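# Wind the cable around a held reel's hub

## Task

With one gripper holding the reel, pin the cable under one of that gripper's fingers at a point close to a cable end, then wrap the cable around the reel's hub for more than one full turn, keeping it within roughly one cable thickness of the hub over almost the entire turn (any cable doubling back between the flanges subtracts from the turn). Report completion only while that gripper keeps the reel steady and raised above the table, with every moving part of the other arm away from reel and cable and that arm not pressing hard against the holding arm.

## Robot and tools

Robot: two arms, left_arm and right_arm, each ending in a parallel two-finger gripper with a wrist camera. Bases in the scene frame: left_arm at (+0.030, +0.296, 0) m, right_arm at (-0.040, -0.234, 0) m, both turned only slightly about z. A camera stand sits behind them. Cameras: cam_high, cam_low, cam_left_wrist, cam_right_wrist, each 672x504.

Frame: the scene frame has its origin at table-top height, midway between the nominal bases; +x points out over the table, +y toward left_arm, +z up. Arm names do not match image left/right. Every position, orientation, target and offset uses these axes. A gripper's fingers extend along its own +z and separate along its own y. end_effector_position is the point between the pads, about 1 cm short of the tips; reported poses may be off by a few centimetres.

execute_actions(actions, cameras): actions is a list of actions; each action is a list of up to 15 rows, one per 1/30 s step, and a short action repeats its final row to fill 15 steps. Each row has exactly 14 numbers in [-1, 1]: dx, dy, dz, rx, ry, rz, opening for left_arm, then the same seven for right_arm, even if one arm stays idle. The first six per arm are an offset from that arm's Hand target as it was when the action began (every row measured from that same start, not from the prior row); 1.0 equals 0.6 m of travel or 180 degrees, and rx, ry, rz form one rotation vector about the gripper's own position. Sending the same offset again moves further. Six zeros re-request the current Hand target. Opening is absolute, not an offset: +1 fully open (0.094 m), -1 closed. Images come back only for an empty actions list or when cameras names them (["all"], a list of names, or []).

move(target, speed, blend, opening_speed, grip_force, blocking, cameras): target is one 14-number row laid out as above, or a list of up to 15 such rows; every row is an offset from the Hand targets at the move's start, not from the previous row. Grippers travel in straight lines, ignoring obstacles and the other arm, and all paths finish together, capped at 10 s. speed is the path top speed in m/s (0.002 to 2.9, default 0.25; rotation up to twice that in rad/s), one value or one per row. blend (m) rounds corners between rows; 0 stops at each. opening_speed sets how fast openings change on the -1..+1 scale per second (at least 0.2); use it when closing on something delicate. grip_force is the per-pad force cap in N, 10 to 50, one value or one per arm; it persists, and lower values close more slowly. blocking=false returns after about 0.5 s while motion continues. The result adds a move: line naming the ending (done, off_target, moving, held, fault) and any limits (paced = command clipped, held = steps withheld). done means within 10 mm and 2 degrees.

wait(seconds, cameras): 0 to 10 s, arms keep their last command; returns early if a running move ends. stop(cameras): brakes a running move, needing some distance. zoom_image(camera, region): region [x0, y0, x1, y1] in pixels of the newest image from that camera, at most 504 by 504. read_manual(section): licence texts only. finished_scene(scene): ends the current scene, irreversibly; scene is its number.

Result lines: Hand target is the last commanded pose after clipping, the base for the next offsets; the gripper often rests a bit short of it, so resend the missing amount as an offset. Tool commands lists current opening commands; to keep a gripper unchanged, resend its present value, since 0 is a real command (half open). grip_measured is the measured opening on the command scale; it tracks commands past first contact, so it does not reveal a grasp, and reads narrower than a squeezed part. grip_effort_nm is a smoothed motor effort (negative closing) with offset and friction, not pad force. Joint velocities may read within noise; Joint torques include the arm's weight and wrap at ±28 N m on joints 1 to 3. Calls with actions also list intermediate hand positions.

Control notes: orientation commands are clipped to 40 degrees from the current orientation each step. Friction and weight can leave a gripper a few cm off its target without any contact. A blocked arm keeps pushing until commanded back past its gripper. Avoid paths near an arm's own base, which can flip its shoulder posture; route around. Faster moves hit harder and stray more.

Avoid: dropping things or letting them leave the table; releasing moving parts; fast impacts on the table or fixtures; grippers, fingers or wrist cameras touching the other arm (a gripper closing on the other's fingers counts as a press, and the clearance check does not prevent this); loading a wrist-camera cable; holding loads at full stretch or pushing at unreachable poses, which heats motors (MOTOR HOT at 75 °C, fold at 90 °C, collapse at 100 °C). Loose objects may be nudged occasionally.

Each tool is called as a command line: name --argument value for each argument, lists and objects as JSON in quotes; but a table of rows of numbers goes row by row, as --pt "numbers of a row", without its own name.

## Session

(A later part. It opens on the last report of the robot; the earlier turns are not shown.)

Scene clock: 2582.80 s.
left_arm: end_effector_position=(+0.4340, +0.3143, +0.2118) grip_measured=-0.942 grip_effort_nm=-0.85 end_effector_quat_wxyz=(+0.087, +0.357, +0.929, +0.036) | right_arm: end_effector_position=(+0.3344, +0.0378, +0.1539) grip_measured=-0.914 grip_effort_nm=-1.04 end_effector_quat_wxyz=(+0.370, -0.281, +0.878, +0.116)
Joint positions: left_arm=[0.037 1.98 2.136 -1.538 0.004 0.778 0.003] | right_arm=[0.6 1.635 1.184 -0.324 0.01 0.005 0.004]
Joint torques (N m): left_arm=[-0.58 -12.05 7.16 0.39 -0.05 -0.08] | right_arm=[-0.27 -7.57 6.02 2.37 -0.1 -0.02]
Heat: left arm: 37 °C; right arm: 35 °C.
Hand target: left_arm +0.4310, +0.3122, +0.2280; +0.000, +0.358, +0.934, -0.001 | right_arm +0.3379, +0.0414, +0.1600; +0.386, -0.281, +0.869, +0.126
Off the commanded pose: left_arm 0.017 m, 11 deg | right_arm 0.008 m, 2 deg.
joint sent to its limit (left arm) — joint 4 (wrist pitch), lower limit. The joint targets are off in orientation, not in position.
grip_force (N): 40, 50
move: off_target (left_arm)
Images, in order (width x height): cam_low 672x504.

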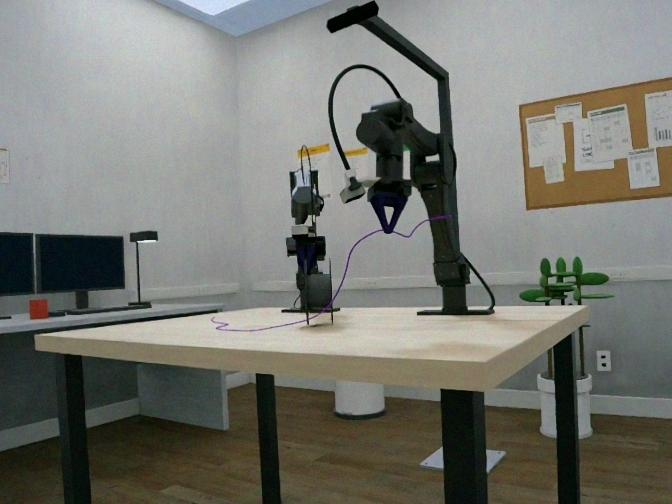

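move --target '[0,0,0,0,0,0,-1,0,0,-0.01,0,0,0,-1]' --speed 0.05 --cameras '[]'

move --target '[0,0,0,0,0,0,-1,0,0,-0.008,0,0,0,-1]' --speed 0.05 --cameras '["cam_low"]'

zoom_image --camera "cam_low" --region '[260, 200, 380, 330]'

Scene clock: 2589.23 s.
left_arm: end_effector_position=(+0.4340, +0.3143, +0.2118) grip_measured=-0.942 grip_effort_nm=-0.85 end_effector_quat_wxyz=(+0.087, +0.357, +0.929, +0.036) | right_arm: end_effector_position=(+0.3344, +0.0379, +0.1505) grip_measured=-0.914 grip_effort_nm=-1.04 end_effector_quat_wxyz=(+0.372, -0.281, +0.877, +0.117)
Joint positions: left_arm=[0.037 1.98 2.136 -1.538 0.004 0.778 0.003] | right_arm=[0.6 1.635 1.166 -0.299 0.01 0.005 0.004]
Joint torques (N m): left_arm=[-0.58 -12.05 7.16 0.39 -0.06 -0.08] | right_arm=[-0.31 -7.12 5.97 2.37 -0.1 -0.01]
Heat: left arm: 37 °C; right arm: 34 °C.
Hand target: left_arm +0.4310, +0.3122, +0.2280; +0.000, +0.358, +0.934, -0.001 | right_arm +0.3379, +0.0413, +0.1540; +0.386, -0.281, +0.869, +0.126
Off the commanded pose: left_arm 0.017 m, 11 deg | right_arm 0.006 m, 2 deg.
joint sent to its limit (left arm) — joint 4 (wrist pitch), lower limit. The joint targets are off in orientation, not in position.
grip_force (N): 40, 50
move: off_target (left_arm)
No camera images: "cameras" was empty.

Scene clock: 2590.03 s.
left_arm: end_effector_position=(+0.4340, +0.3143, +0.2118) grip_measured=-0.942 grip_effort_nm=-0.85 end_effector_quat_wxyz=(+0.087, +0.357, +0.929, +0.036) | right_arm: end_effector_position=(+0.3355, +0.0392, +0.1500) grip_measured=-0.914 grip_effort_nm=-1.04 end_effector_quat_wxyz=(+0.378, -0.281, +0.874, +0.120)
Joint positions: left_arm=[0.037 1.98 2.136 -1.538 0.004 0.778 0.003] | right_arm=[0.6 1.635 1.153 -0.272 0.008 0.005 0.004]
Joint torques (N m): left_arm=[-0.58 -12.07 7.16 0.39 -0.06 -0.08] | right_arm=[-0.27 -6.79 5.86 2.32 -0.09 -0.03]
Heat: left arm: 37 °C; right arm: 34 °C.
Hand target: left_arm +0.4310, +0.3122, +0.2280; +0.000, +0.358, +0.934, -0.001 | right_arm +0.3379, +0.0413, +0.1492; +0.386, -0.281, +0.869, +0.126
Off the commanded pose: left_arm 0.017 m, 11 deg | right_arm 0.003 m, 1 deg.
joint sent to its limit (left arm) — joint 4 (wrist pitch), lower limit. The joint targets are off in orientation, not in position.
grip_force (N): 40, 50
move: off_target (left_arm)
Images, in order (width x height): cam_low 672x504.

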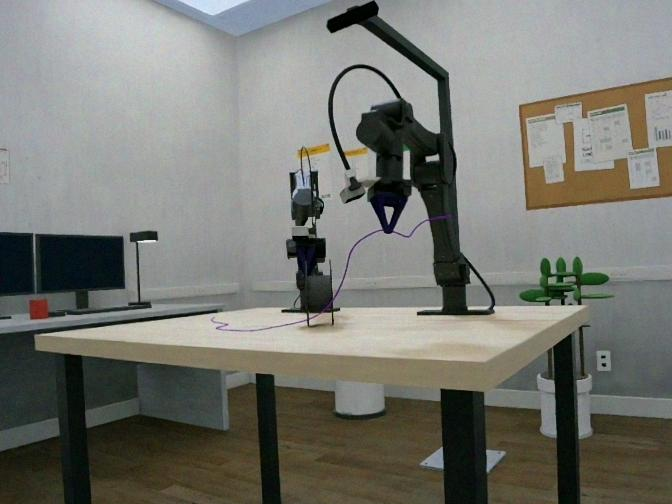

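Scaled by 3.877.

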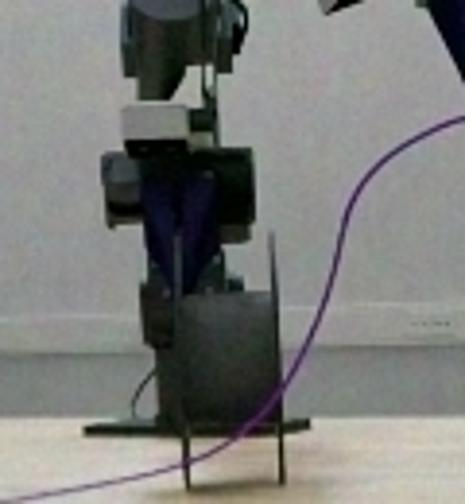

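move --pt "0 0 0 0 0 0 -1 0 0 0.02 0 0 0 -1" --pt "0 0 0 0 0 0 -1 0 0 0.02 -0.018 -0.0131 0 -1" --speed 0.05 --cameras '["cam_low"]'

zoom_image --camera "cam_low" --region '[260, 200, 380, 330]'

Scene clock: 2601.77 s.
left_arm: end_effector_position=(+0.4340, +0.3143, +0.2118) grip_measured=-0.942 grip_effort_nm=-0.85 end_effector_quat_wxyz=(+0.087, +0.357, +0.929, +0.036) | right_arm: end_effector_position=(+0.3343, +0.0404, +0.1498) grip_measured=-0.914 grip_effort_nm=-1.04 end_effector_quat_wxyz=(+0.382, -0.292, +0.870, +0.106)
Joint positions: left_arm=[0.037 1.98 2.136 -1.538 0.004 0.778 0.003] | right_arm=[0.615 1.635 1.153 -0.274 0.037 -0.018 0.004]
Joint torques (N m): left_arm=[-0.58 -12.05 7.16 0.39 -0.06 -0.09] | right_arm=[0.72 -7.62 8.62 1.83 0.26 -0.14]
Heat: left arm: 37 °C; right arm: 33 °C.
Hand target: left_arm +0.4310, +0.3122, +0.2280; +0.000, +0.358, +0.934, -0.001 | right_arm +0.3379, +0.0413, +0.1612; +0.396, -0.295, +0.864, +0.096
Off the commanded pose: left_arm 0.017 m, 11 deg | right_arm 0.012 m, 2 deg.
joint sent to its limit (left arm) — joint 4 (wrist pitch), lower limit. The joint targets are off in orientation, not in position.
grip_force (N): 40, 50
move: off_target (left_arm, right_arm)
Images, in order (width x height): cam_low 672x504.

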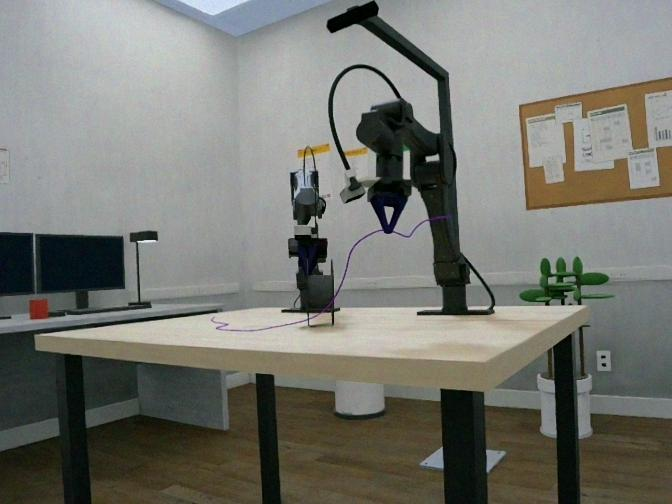

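Scaled by 3.877.

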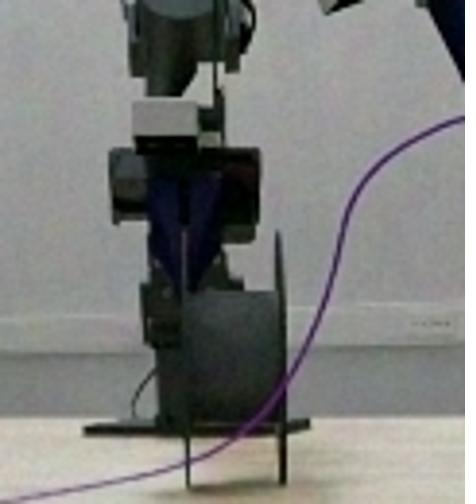

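move --target '[0,0,0,0,0,0,-1,-0.005,-0.001,-0.019,0,0,0,-1]' --speed 0.05 --cameras '[]'

move --target '[0,0,0,0,0,0,-1,0,0,0,0,0,0,0.4]' --speed 0.05 --opening_speed 0.35 --cameras '["cam_low","cam_right_wrist","cam_high"]'

zoom_image --camera "cam_low" --region '[260, 200, 380, 330]'

Scene clock: 2616.20 s.
left_arm: end_effector_position=(+0.4340, +0.3143, +0.2118) grip_measured=-0.942 grip_effort_nm=-0.85 end_effector_quat_wxyz=(+0.087, +0.357, +0.929, +0.036) | right_arm: end_effector_position=(+0.3359, +0.0420, +0.1515) grip_measured=-0.914 grip_effort_nm=-1.03 end_effector_quat_wxyz=(+0.390, -0.292, +0.867, +0.104)
Joint positions: left_arm=[0.037 1.98 2.136 -1.538 0.004 0.778 0.003] | right_arm=[0.619 1.635 1.149 -0.255 0.047 -0.021 0.004]
Joint torques (N m): left_arm=[-0.58 -12.07 7.16 0.39 -0.05 -0.08] | right_arm=[0.65 -7.51 5.45 2.12 0.19 -0.07]
Heat: left arm: 37 °C; right arm: 33 °C.
Hand target: left_arm +0.4310, +0.3122, +0.2280; +0.000, +0.358, +0.934, -0.001 | right_arm +0.3349, +0.0409, +0.1499; +0.396, -0.295, +0.864, +0.096
Off the commanded pose: left_arm 0.017 m, 11 deg | right_arm 0.002 m, 1 deg.
joint sent to its limit (left arm) — joint 4 (wrist pitch), lower limit. The joint targets are off in orientation, not in position.
grip_force (N): 40, 50
move: off_target (left_arm)
No camera images: "cameras" was empty.

Scene clock: 2620.40 s.
left_arm: end_effector_position=(+0.4340, +0.3143, +0.2118) grip_measured=-0.942 grip_effort_nm=-0.85 end_effector_quat_wxyz=(+0.087, +0.357, +0.929, +0.036) | right_arm: end_effector_position=(+0.3389, +0.0419, +0.1542) grip_measured=+0.397 grip_effort_nm=0.14 end_effector_quat_wxyz=(+0.398, -0.290, +0.865, +0.101)
Joint positions: left_arm=[0.037 1.98 2.136 -1.538 0.004 0.778 0.003] | right_arm=[0.619 1.635 1.148 -0.239 0.057 -0.024 0.066]
Joint torques (N m): left_arm=[-0.57 -12.07 7.17 0.39 -0.05 -0.08] | right_arm=[0.66 -7.57 5.52 1.99 0.11 -0.05]
Heat: left arm: 37 °C; right arm: 33 °C.
Hand target: left_arm +0.4310, +0.3122, +0.2280; +0.000, +0.358, +0.934, -0.001 | right_arm +0.3349, +0.0409, +0.1499; +0.396, -0.295, +0.864, +0.096
Off the commanded pose: left_arm 0.017 m, 11 deg | right_arm 0.006 m, 1 deg.
joint sent to its limit (left arm) — joint 4 (wrist pitch), lower limit. The joint targets are off in orientation, not in position.
grip_force (N): 40, 50
move: off_target (left_arm)
Images, in order (width x height): cam_high 672x504, cam_low 672x504, cam_right_wrist 672x504.

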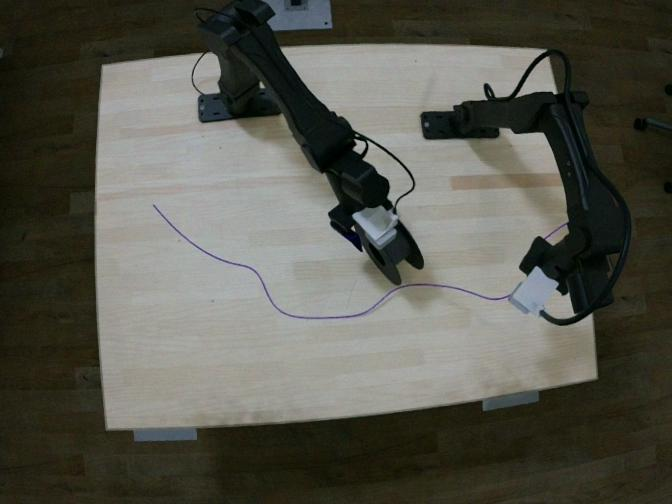

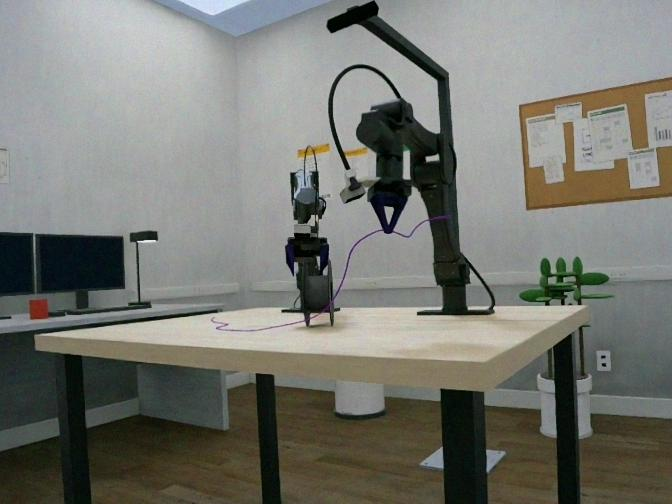

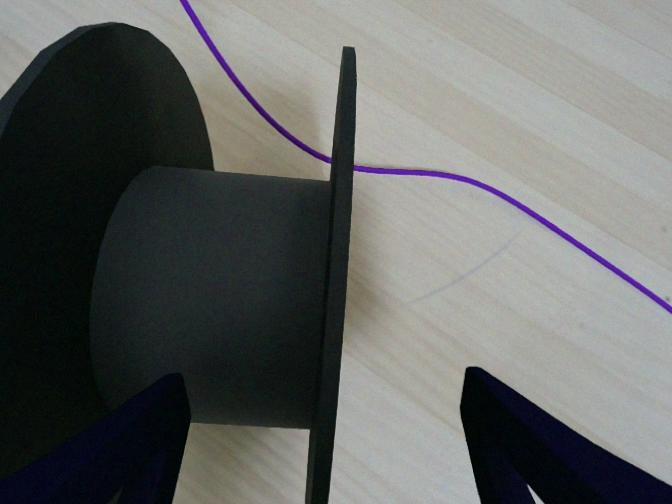

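Scaled by 3.877.

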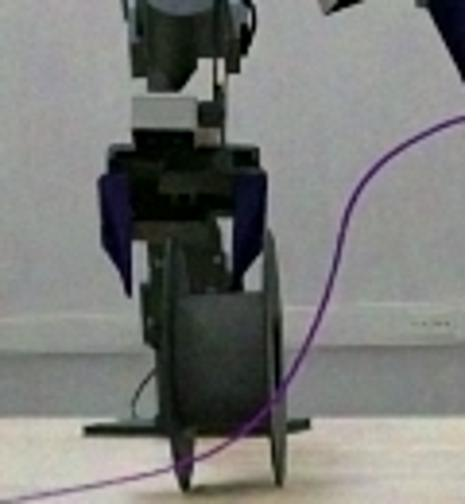

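move --target '[0.15,-0.27,-0.03,0,0,0.4222,-1,0,0,0,0,0,0,0.4]' --speed 0.2 --cameras '["all"]'

Scene clock: 2660.93 s.
left_arm: end_effector_position=(+0.5176, +0.1527, +0.2181) grip_measured=-0.942 grip_effort_nm=-0.85 end_effector_quat_wxyz=(+0.164, -0.283, +0.939, -0.103) | right_arm: end_effector_position=(+0.3389, +0.0419, +0.1542) grip_measured=+0.397 grip_effort_nm=0.14 end_effector_quat_wxyz=(+0.398, -0.290, +0.865, +0.101)
Joint positions: left_arm=[-0.299 2.348 2.711 -1.543 -0.009 -0.875 0.003] | right_arm=[0.619 1.635 1.148 -0.239 0.057 -0.024 0.066]
Joint torques (N m): left_arm=[-0.12 -9.89 7.47 0.73 0.02 -0.11] | right_arm=[0.69 -7.53 5.5 1.97 0.12 -0.05]
Heat: left arm: 37 °C; right arm: 32 °C.
Hand target: left_arm +0.5209, +0.1502, +0.2100; +0.000, -0.292, +0.956, +0.000 | right_arm +0.3349, +0.0409, +0.1499; +0.396, -0.295, +0.864, +0.096
Off the commanded pose: left_arm 0.009 m, 22 deg | right_arm 0.006 m, 1 deg.
joint sent to its limit (left arm) — joint 4 (wrist pitch), lower limit. The joint targets are off in orientation, not in position.
grip_force (N): 40, 50
move: off_target (left_arm)

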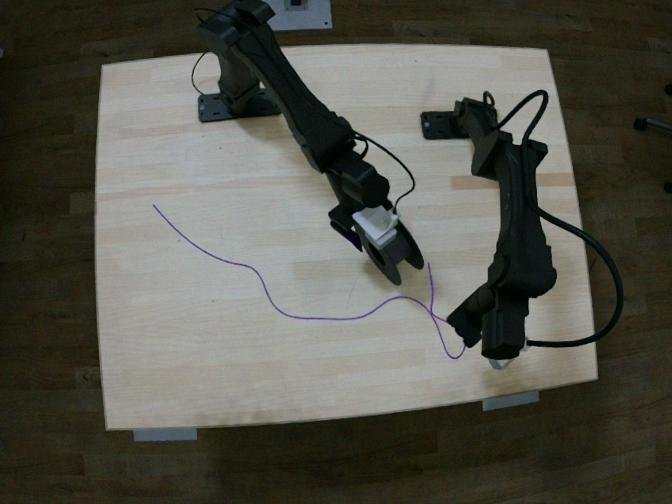

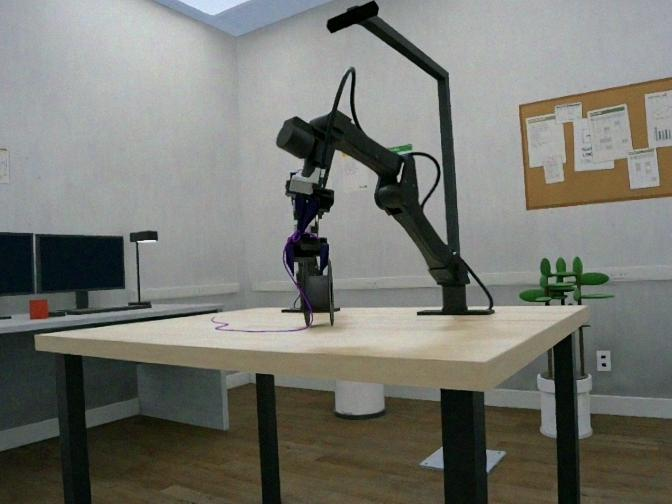

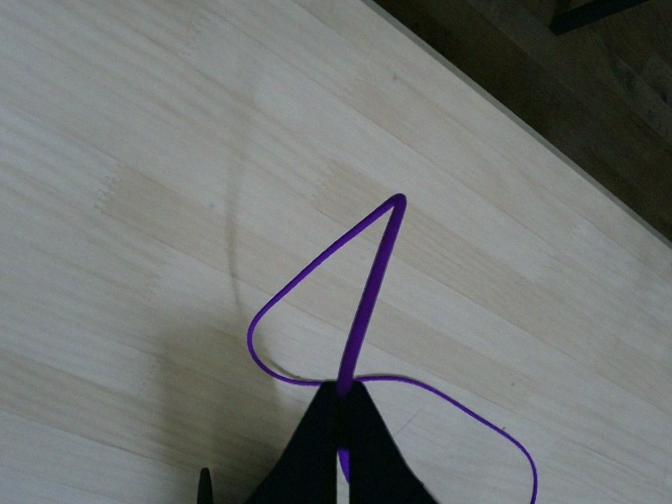

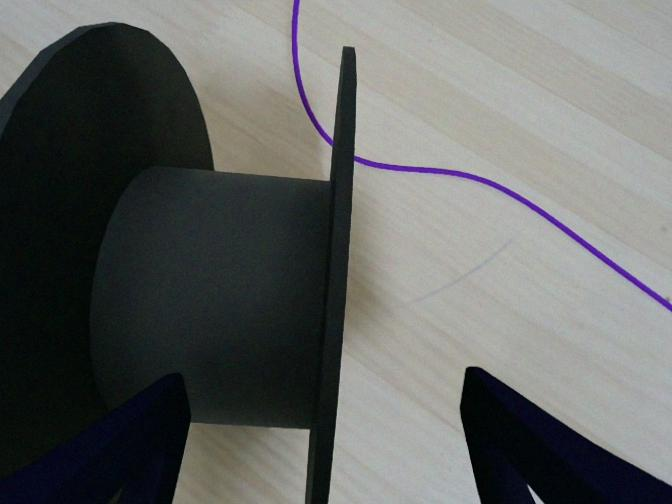

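zoom_image --camera "cam_high" --region '[350, 220, 520, 370]'

zoom_image --camera "cam_low" --region '[250, 170, 370, 340]'

Scaled by 2.965.

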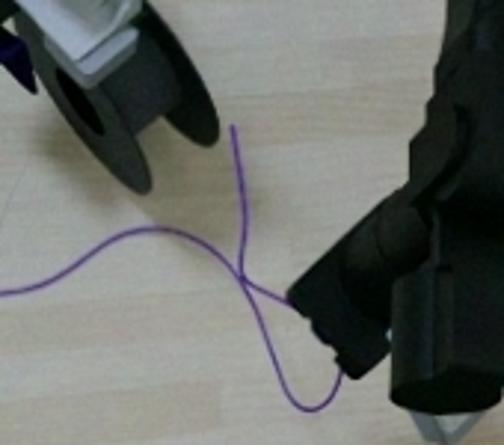

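Scaled by 2.965.

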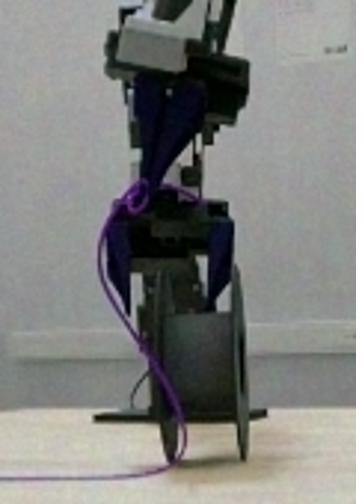

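move --target '[-0.02,0.013,-0.07,0,0,0.15,-1,0,0,0,0,0,0,0.4]' --speed 0.12 --cameras '["cam_high","cam_low","cam_right_wrist"]'

zoom_image --camera "cam_high" --region '[350, 220, 520, 370]'

zoom_image --camera "cam_low" --region '[250, 170, 370, 340]'

Scene clock: 2704.03 s.
left_arm: end_effector_position=(+0.5095, +0.1558, +0.1882) grip_measured=-0.942 grip_effort_nm=-0.85 end_effector_quat_wxyz=(+0.102, -0.497, +0.855, -0.105) | right_arm: end_effector_position=(+0.3389, +0.0419, +0.1542) grip_measured=+0.397 grip_effort_nm=0.13 end_effector_quat_wxyz=(+0.398, -0.290, +0.865, +0.101)
Joint positions: left_arm=[-0.296 2.355 2.622 -1.543 -0.004 -1.339 0.003] | right_arm=[0.619 1.635 1.148 -0.239 0.057 -0.024 0.066]
Joint torques (N m): left_arm=[0.4 -10.03 4.33 0.59 -0.03 -0.1] | right_arm=[0.68 -7.54 5.53 1.97 0.1 -0.05]
Heat: left arm: 37 °C; right arm: 33 °C.
Hand target: left_arm +0.5090, +0.1581, +0.1680; +0.001, -0.508, +0.862, +0.000 | right_arm +0.3349, +0.0409, +0.1499; +0.396, -0.295, +0.864, +0.096
Off the commanded pose: left_arm 0.020 m, 17 deg | right_arm 0.006 m, 1 deg.
joint sent to its limit (left arm) — joint 4 (wrist pitch), lower limit. The joint targets are off in orientation, not in position.
grip_force (N): 40, 50
move: off_target (left_arm)
Images, in order (width x height): cam_high 672x504, cam_low 672x504, cam_right_wrist 672x504.

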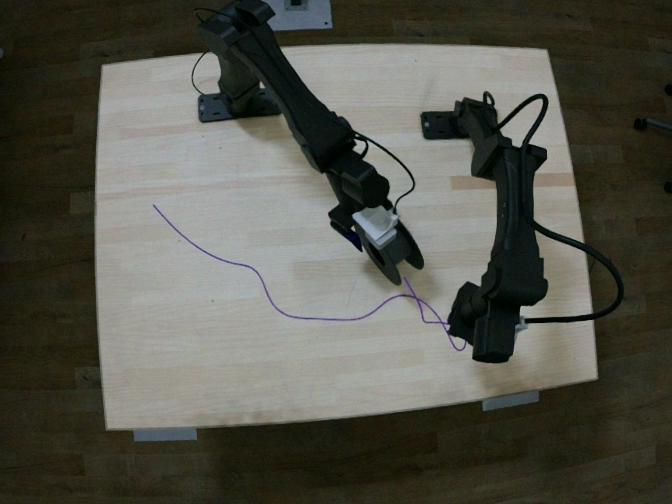

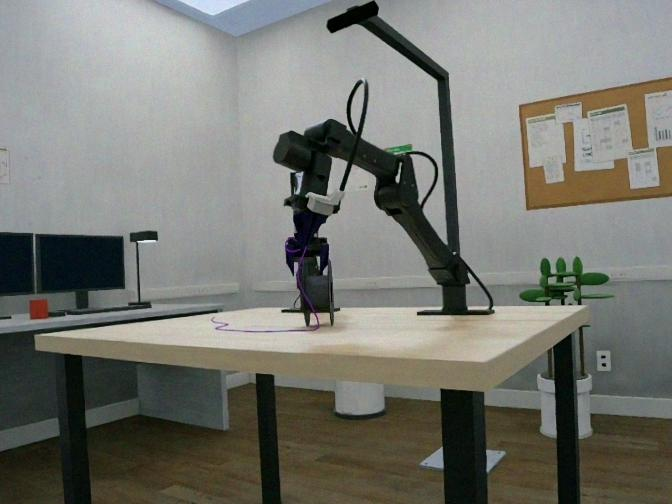

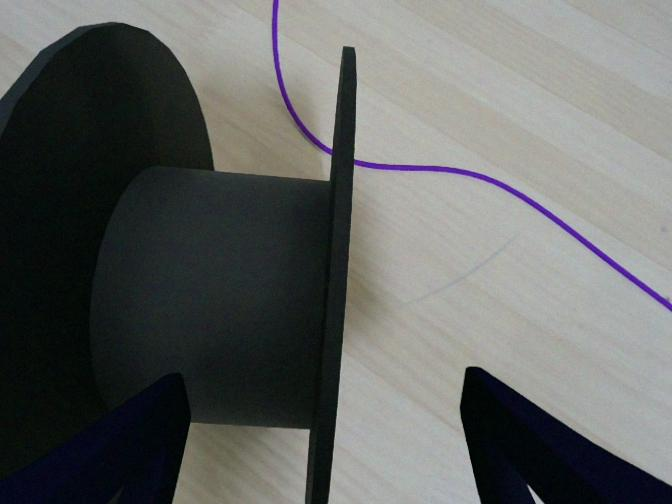

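Scaled by 2.965.

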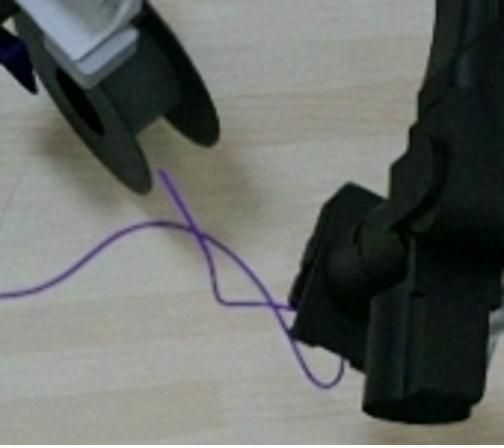

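Scaled by 2.965.

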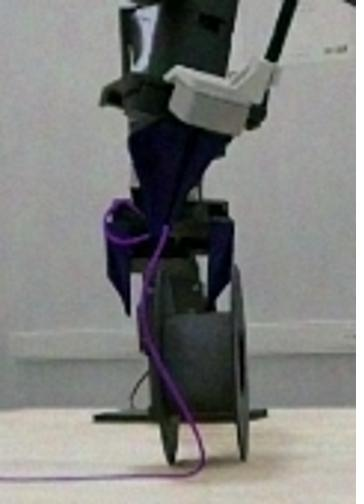

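move --target '[0.0303,0.0447,-0.08,0,0,0,-1,0,0,0,0,0,0,0.4]' --speed 0.1 --cameras '["cam_high","cam_low","cam_right_wrist"]'

zoom_image --camera "cam_high" --region '[350, 220, 520, 370]'

zoom_image --camera "cam_low" --region '[250, 170, 370, 340]'

Scene clock: 2740.50 s.
left_arm: end_effector_position=(+0.5241, +0.1829, +0.1288) grip_measured=-0.942 grip_effort_nm=-0.85 end_effector_quat_wxyz=(+0.064, -0.507, +0.857, -0.062) | right_arm: end_effector_position=(+0.3389, +0.0419, +0.1542) grip_measured=+0.397 grip_effort_nm=0.13 end_effector_quat_wxyz=(+0.398, -0.290, +0.865, +0.101)
Joint positions: left_arm=[-0.235 2.487 2.637 -1.543 0.001 -1.295 0.003] | right_arm=[0.619 1.635 1.148 -0.239 0.057 -0.024 0.066]
Joint torques (N m): left_arm=[0.4 -10.95 7.82 0.42 -0.04 0.07] | right_arm=[0.66 -7.5 5.57 1.98 0.11 -0.05]
Heat: left arm: 35 °C; right arm: 33 °C.
Hand target: left_arm +0.5272, +0.1849, +0.1200; +0.001, -0.508, +0.862, +0.000 | right_arm +0.3349, +0.0409, +0.1499; +0.396, -0.295, +0.864, +0.096
Off the commanded pose: left_arm 0.009 m, 10 deg | right_arm 0.006 m, 1 deg.
joint sent to its limit (left arm) — joint 4 (wrist pitch), lower limit. The joint targets are off in orientation, not in position.
grip_force (N): 40, 50
move: off_target (left_arm)
Images, in order (width x height): cam_high 672x504, cam_low 672x504, cam_right_wrist 672x504.

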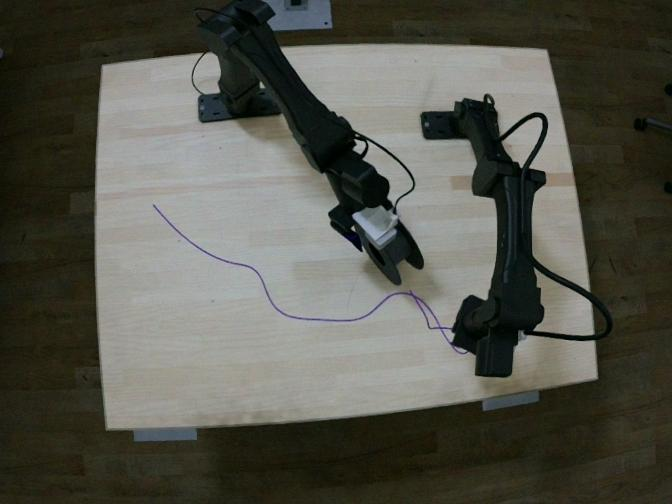

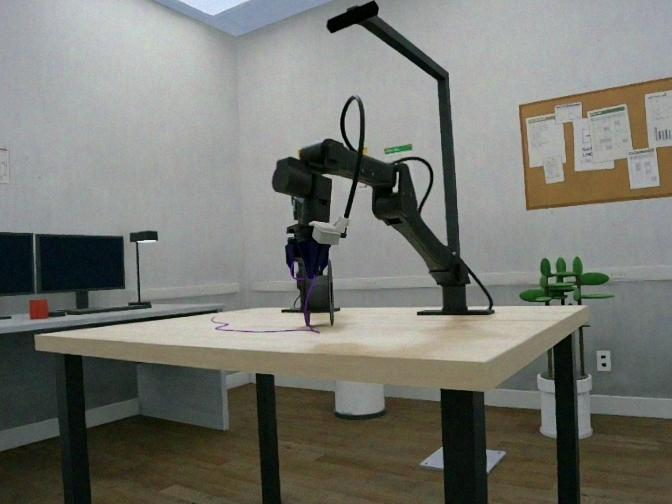

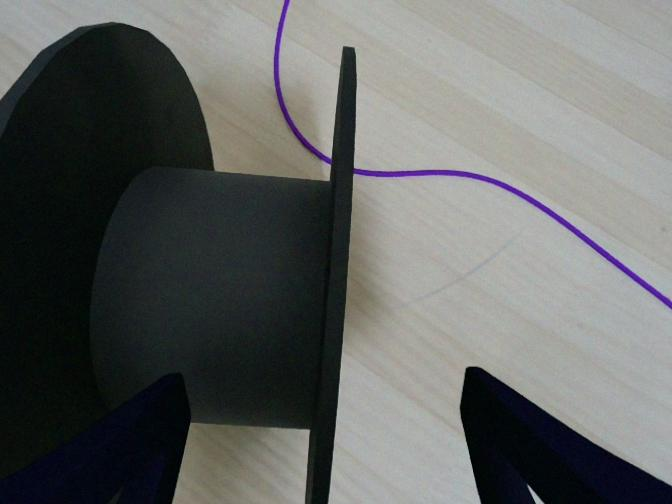

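Scaled by 2.965.

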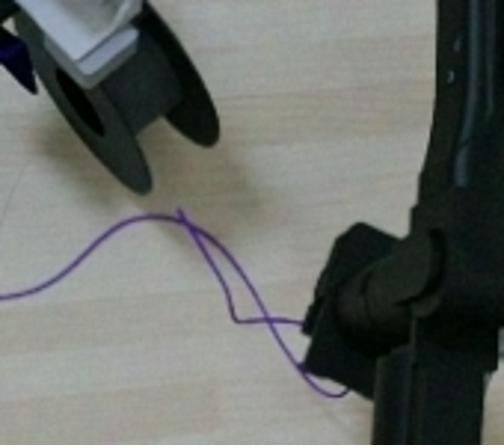

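Scaled by 2.965.

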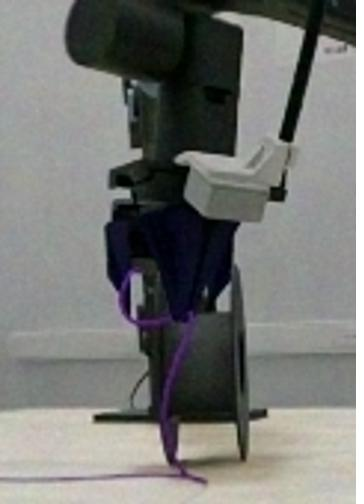

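move --target '[0,0,0,0,0,0,-1,0.0143,0.0097,0.0027,-0.0248,0.0368,0,0.45]' --speed 0.05 --cameras '["cam_right_wrist"]'

Scene clock: 2800.30 s.
left_arm: end_effector_position=(+0.5241, +0.1829, +0.1288) grip_measured=-0.942 grip_effort_nm=-0.85 end_effector_quat_wxyz=(+0.064, -0.507, +0.857, -0.062) | right_arm: end_effector_position=(+0.3419, +0.0442, +0.1483) grip_measured=+0.447 grip_effort_nm=0.14 end_effector_quat_wxyz=(+0.338, -0.300, +0.888, +0.081)
Joint positions: left_arm=[-0.235 2.487 2.637 -1.543 0.001 -1.294 0.003] | right_arm=[0.619 1.727 1.324 -0.461 0.057 -0.024 0.068]
Joint torques (N m): left_arm=[0.42 -10.99 7.8 0.42 -0.04 0.05] | right_arm=[0.14 -6.72 9.65 1.44 0.04 -0.03]
Heat: left arm: 39 °C; right arm: 34 °C.
Hand target: left_arm +0.5272, +0.1849, +0.1200; +0.001, -0.508, +0.862, +0.000 | right_arm +0.3434, +0.0467, +0.1516; +0.334, -0.304, +0.889, +0.079
Off the commanded pose: left_arm 0.010 m, 10 deg | right_arm 0.004 m, 1 deg.
joint sent to its limit (left arm) — joint 4 (wrist pitch), lower limit. The joint targets are off in orientation, not in position.
grip_force (N): 40, 50
move: off_target (left_arm)
Images, in order (width x height): cam_right_wrist 672x504.

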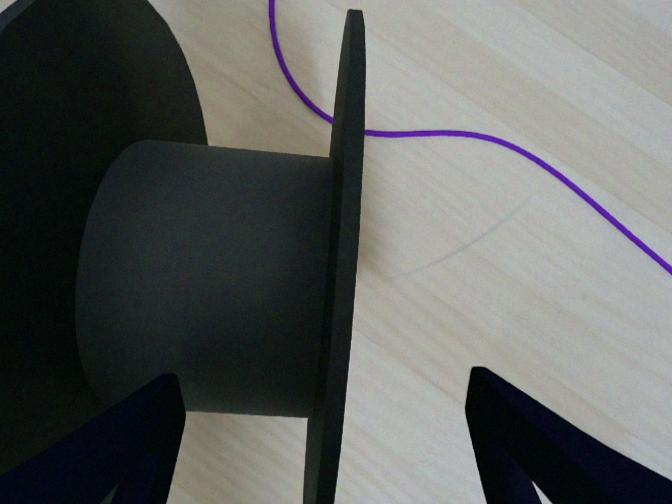

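move --pt "-0.0128 0.019 -0.07 0 0 0 -1 0 0 0 0 0 0 0.45" --pt "-0.1095 -0.0462 -0.07 0 0 0 -1 0 0 0 0 0 0 0.45" --speed 0.08 --cameras '["cam_high","cam_low","cam_right_wrist"]'

zoom_image --camera "cam_high" --region '[350, 200, 520, 350]'

zoom_image --camera "cam_low" --region '[250, 200, 370, 340]'

Scene clock: 2811.20 s.
left_arm: end_effector_position=(+0.4588, +0.1586, +0.0571) grip_measured=-0.942 grip_effort_nm=-0.85 end_effector_quat_wxyz=(-0.019, -0.504, +0.863, +0.020) | right_arm: end_effector_position=(+0.3419, +0.0442, +0.1482) grip_measured=+0.447 grip_effort_nm=0.13 end_effector_quat_wxyz=(+0.337, -0.300, +0.889, +0.081)
Joint positions: left_arm=[-0.32 2.384 2.173 -1.414 0.001 -1.367 0.003] | right_arm=[0.619 1.727 1.324 -0.461 0.057 -0.024 0.068]
Joint torques (N m): left_arm=[-0.21 -17.81 4.46 0.24 -0.05 -0.1] | right_arm=[0.23 -6.74 9.63 1.43 0.03 -0.03]
Heat: left arm: 40 °C; right arm: 36 °C.
Hand target: left_arm +0.4615, +0.1571, +0.0781; +0.001, -0.507, +0.862, +0.000 | right_arm +0.3434, +0.0467, +0.1516; +0.334, -0.304, +0.889, +0.079
Off the commanded pose: left_arm 0.021 m, 3 deg | right_arm 0.004 m, 1 deg.
grip_force (N): 40, 50
move: off_target (left_arm)
Images, in order (width x height): cam_high 672x504, cam_low 672x504, cam_right_wrist 672x504.

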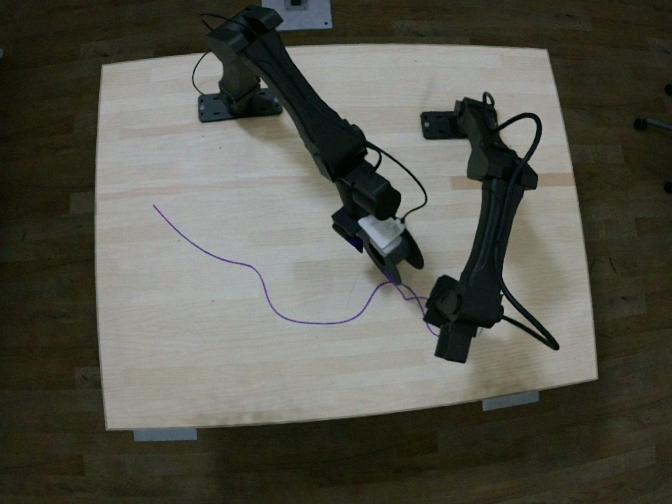

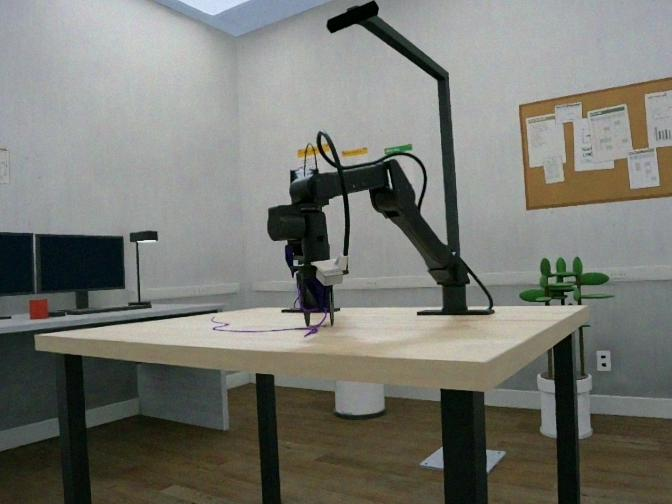

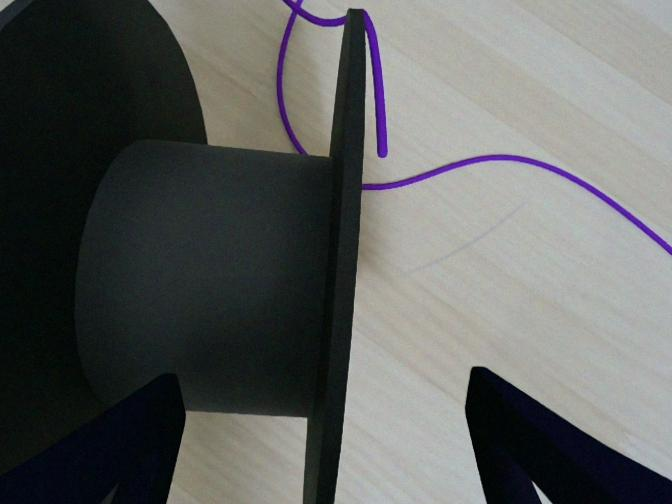

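Scaled by 2.965.

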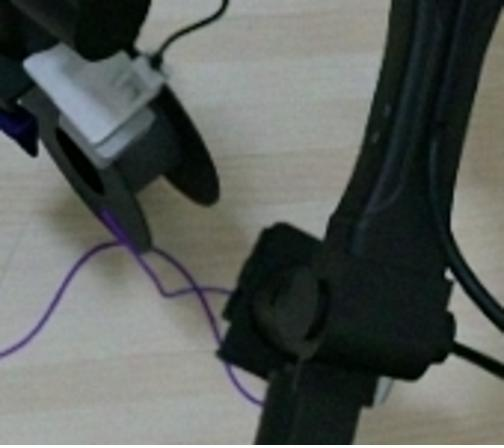

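Scaled by 3.600.

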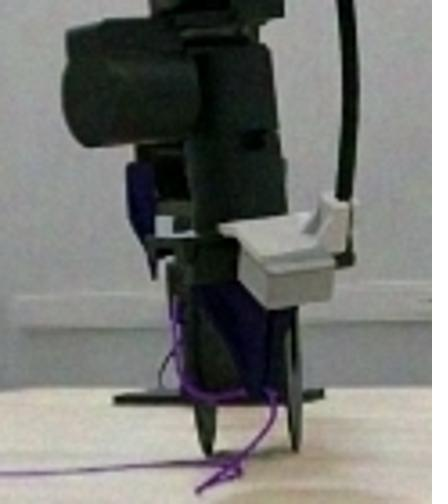

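move --target '[0.0577,0.0932,0.0633,0.0373,-0.0553,0,-1,0,0,0,0,0,0,0.45]' --speed 0.08 --cameras '["cam_high","cam_low","cam_right_wrist"]'

zoom_image --camera "cam_high" --region '[350, 200, 520, 350]'

zoom_image --camera "cam_low" --region '[250, 200, 370, 340]'

Scene clock: 2862.47 s.
left_arm: end_effector_position=(+0.4898, +0.2077, +0.0898) grip_measured=-0.942 grip_effort_nm=-0.85 end_effector_quat_wxyz=(+0.072, -0.504, +0.860, +0.022) | right_arm: end_effector_position=(+0.3419, +0.0442, +0.1482) grip_measured=+0.447 grip_effort_nm=0.13 end_effector_quat_wxyz=(+0.337, -0.300, +0.889, +0.081)
Joint positions: left_arm=[-0.25 2.314 2.173 -1.357 -0.131 -1.298 0.003] | right_arm=[0.619 1.727 1.324 -0.461 0.057 -0.024 0.068]
Joint torques (N m): left_arm=[0.42 -17.47 5.78 0.44 -0.31 0.03] | right_arm=[0.18 -6.75 9.63 1.43 0.02 -0.04]
Heat: left arm: 48 °C; right arm: 40 °C.
Hand target: left_arm +0.4961, +0.2130, +0.1161; +0.105, -0.505, +0.857, +0.006 | right_arm +0.3434, +0.0467, +0.1516; +0.334, -0.304, +0.889, +0.079
Off the commanded pose: left_arm 0.028 m, 4 deg | right_arm 0.004 m, 1 deg.
grip_force (N): 40, 50
move: off_target (left_arm)
Images, in order (width x height): cam_high 672x504, cam_low 672x504, cam_right_wrist 672x504.

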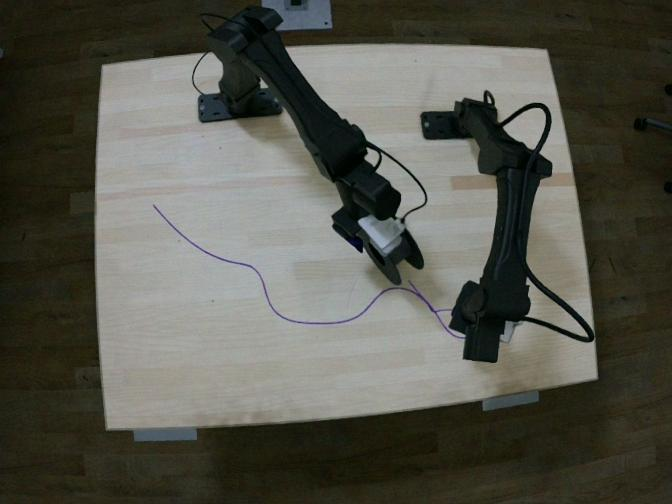

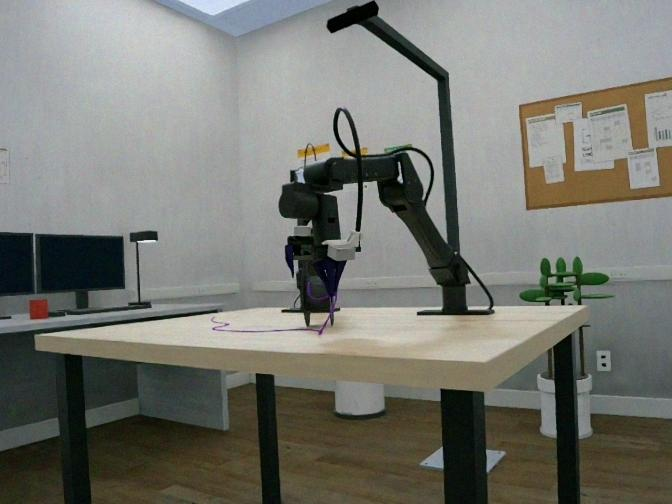

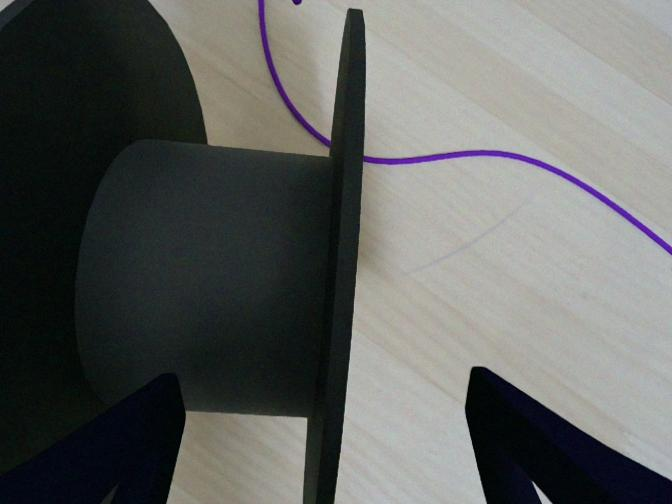

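Scaled by 2.965.

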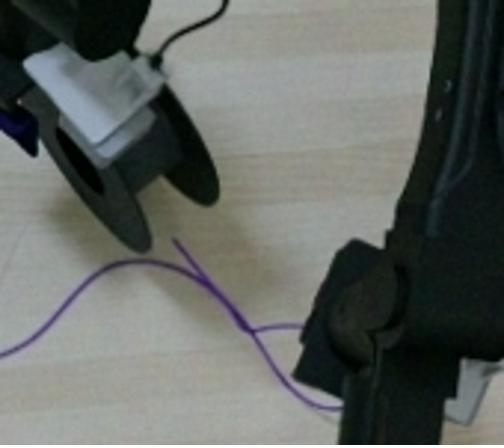

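Scaled by 3.600.

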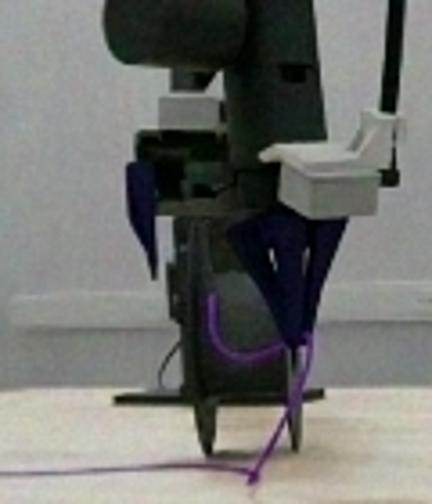

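move --pt "0 0 0.035 0 0 0 -1 0 0 0 0 0 0 0.45" --pt "-0.0811 -0.0432 0.035 0 0 0 -1 0 0 0 0 0 0 0.45" --speed 0.07 --cameras '["cam_high","cam_low","cam_right_wrist"]'

zoom_image --camera "cam_low" --region '[250, 200, 370, 340]'

Scene clock: 2879.20 s.
left_arm: end_effector_position=(+0.4466, +0.1845, +0.1189) grip_measured=-0.942 grip_effort_nm=-0.85 end_effector_quat_wxyz=(+0.079, -0.501, +0.861, +0.018) | right_arm: end_effector_position=(+0.3419, +0.0442, +0.1482) grip_measured=+0.447 grip_effort_nm=0.13 end_effector_quat_wxyz=(+0.337, -0.300, +0.889, +0.081)
Joint positions: left_arm=[-0.331 2.129 1.986 -1.349 -0.142 -1.371 0.003] | right_arm=[0.619 1.727 1.324 -0.461 0.057 -0.024 0.068]
Joint torques (N m): left_arm=[-0.35 -15.65 4.66 0.45 -0.37 -0.15] | right_arm=[0.27 -6.78 9.66 1.42 0.03 -0.02]
Heat: left arm: 49 °C; right arm: 41 °C.
Hand target: left_arm +0.4475, +0.1872, +0.1371; +0.105, -0.505, +0.857, +0.006 | right_arm +0.3434, +0.0467, +0.1516; +0.334, -0.304, +0.889, +0.079
Off the commanded pose: left_arm 0.018 m, 3 deg | right_arm 0.004 m, 1 deg.
grip_force (N): 40, 50
move: off_target (left_arm)
Images, in order (width x height): cam_high 672x504, cam_low 672x504, cam_right_wrist 672x504.

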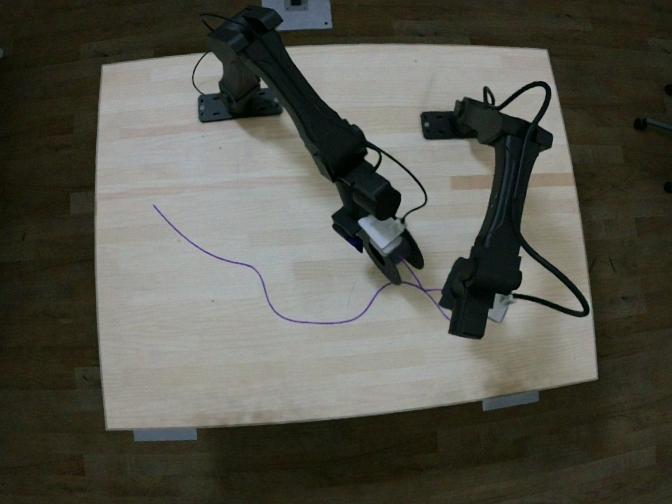

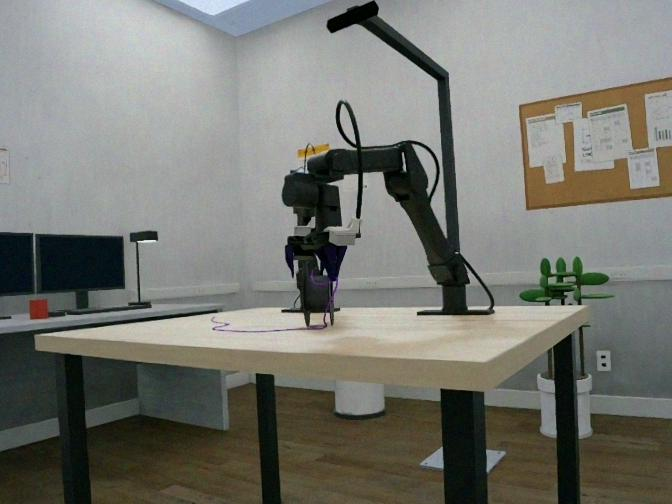

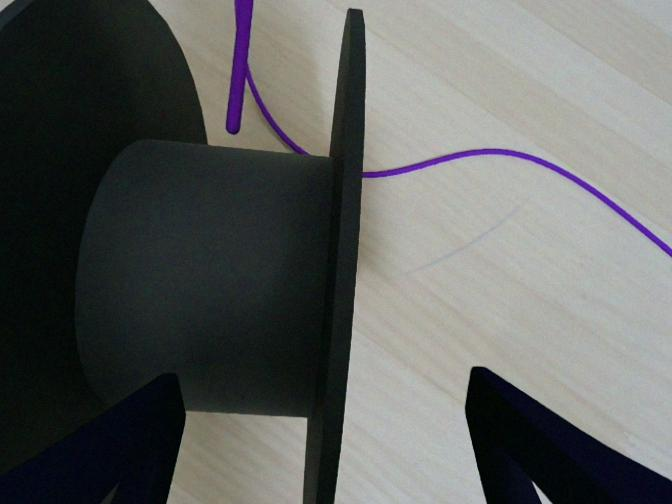

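Scaled by 3.600.

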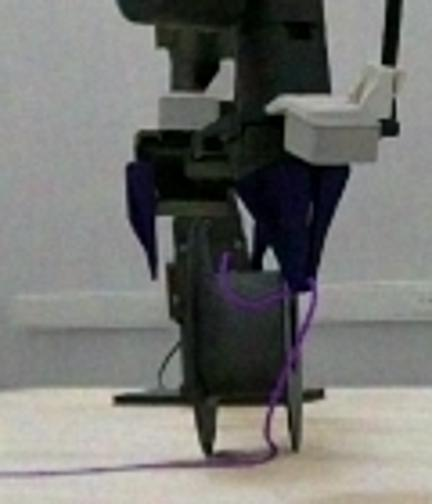

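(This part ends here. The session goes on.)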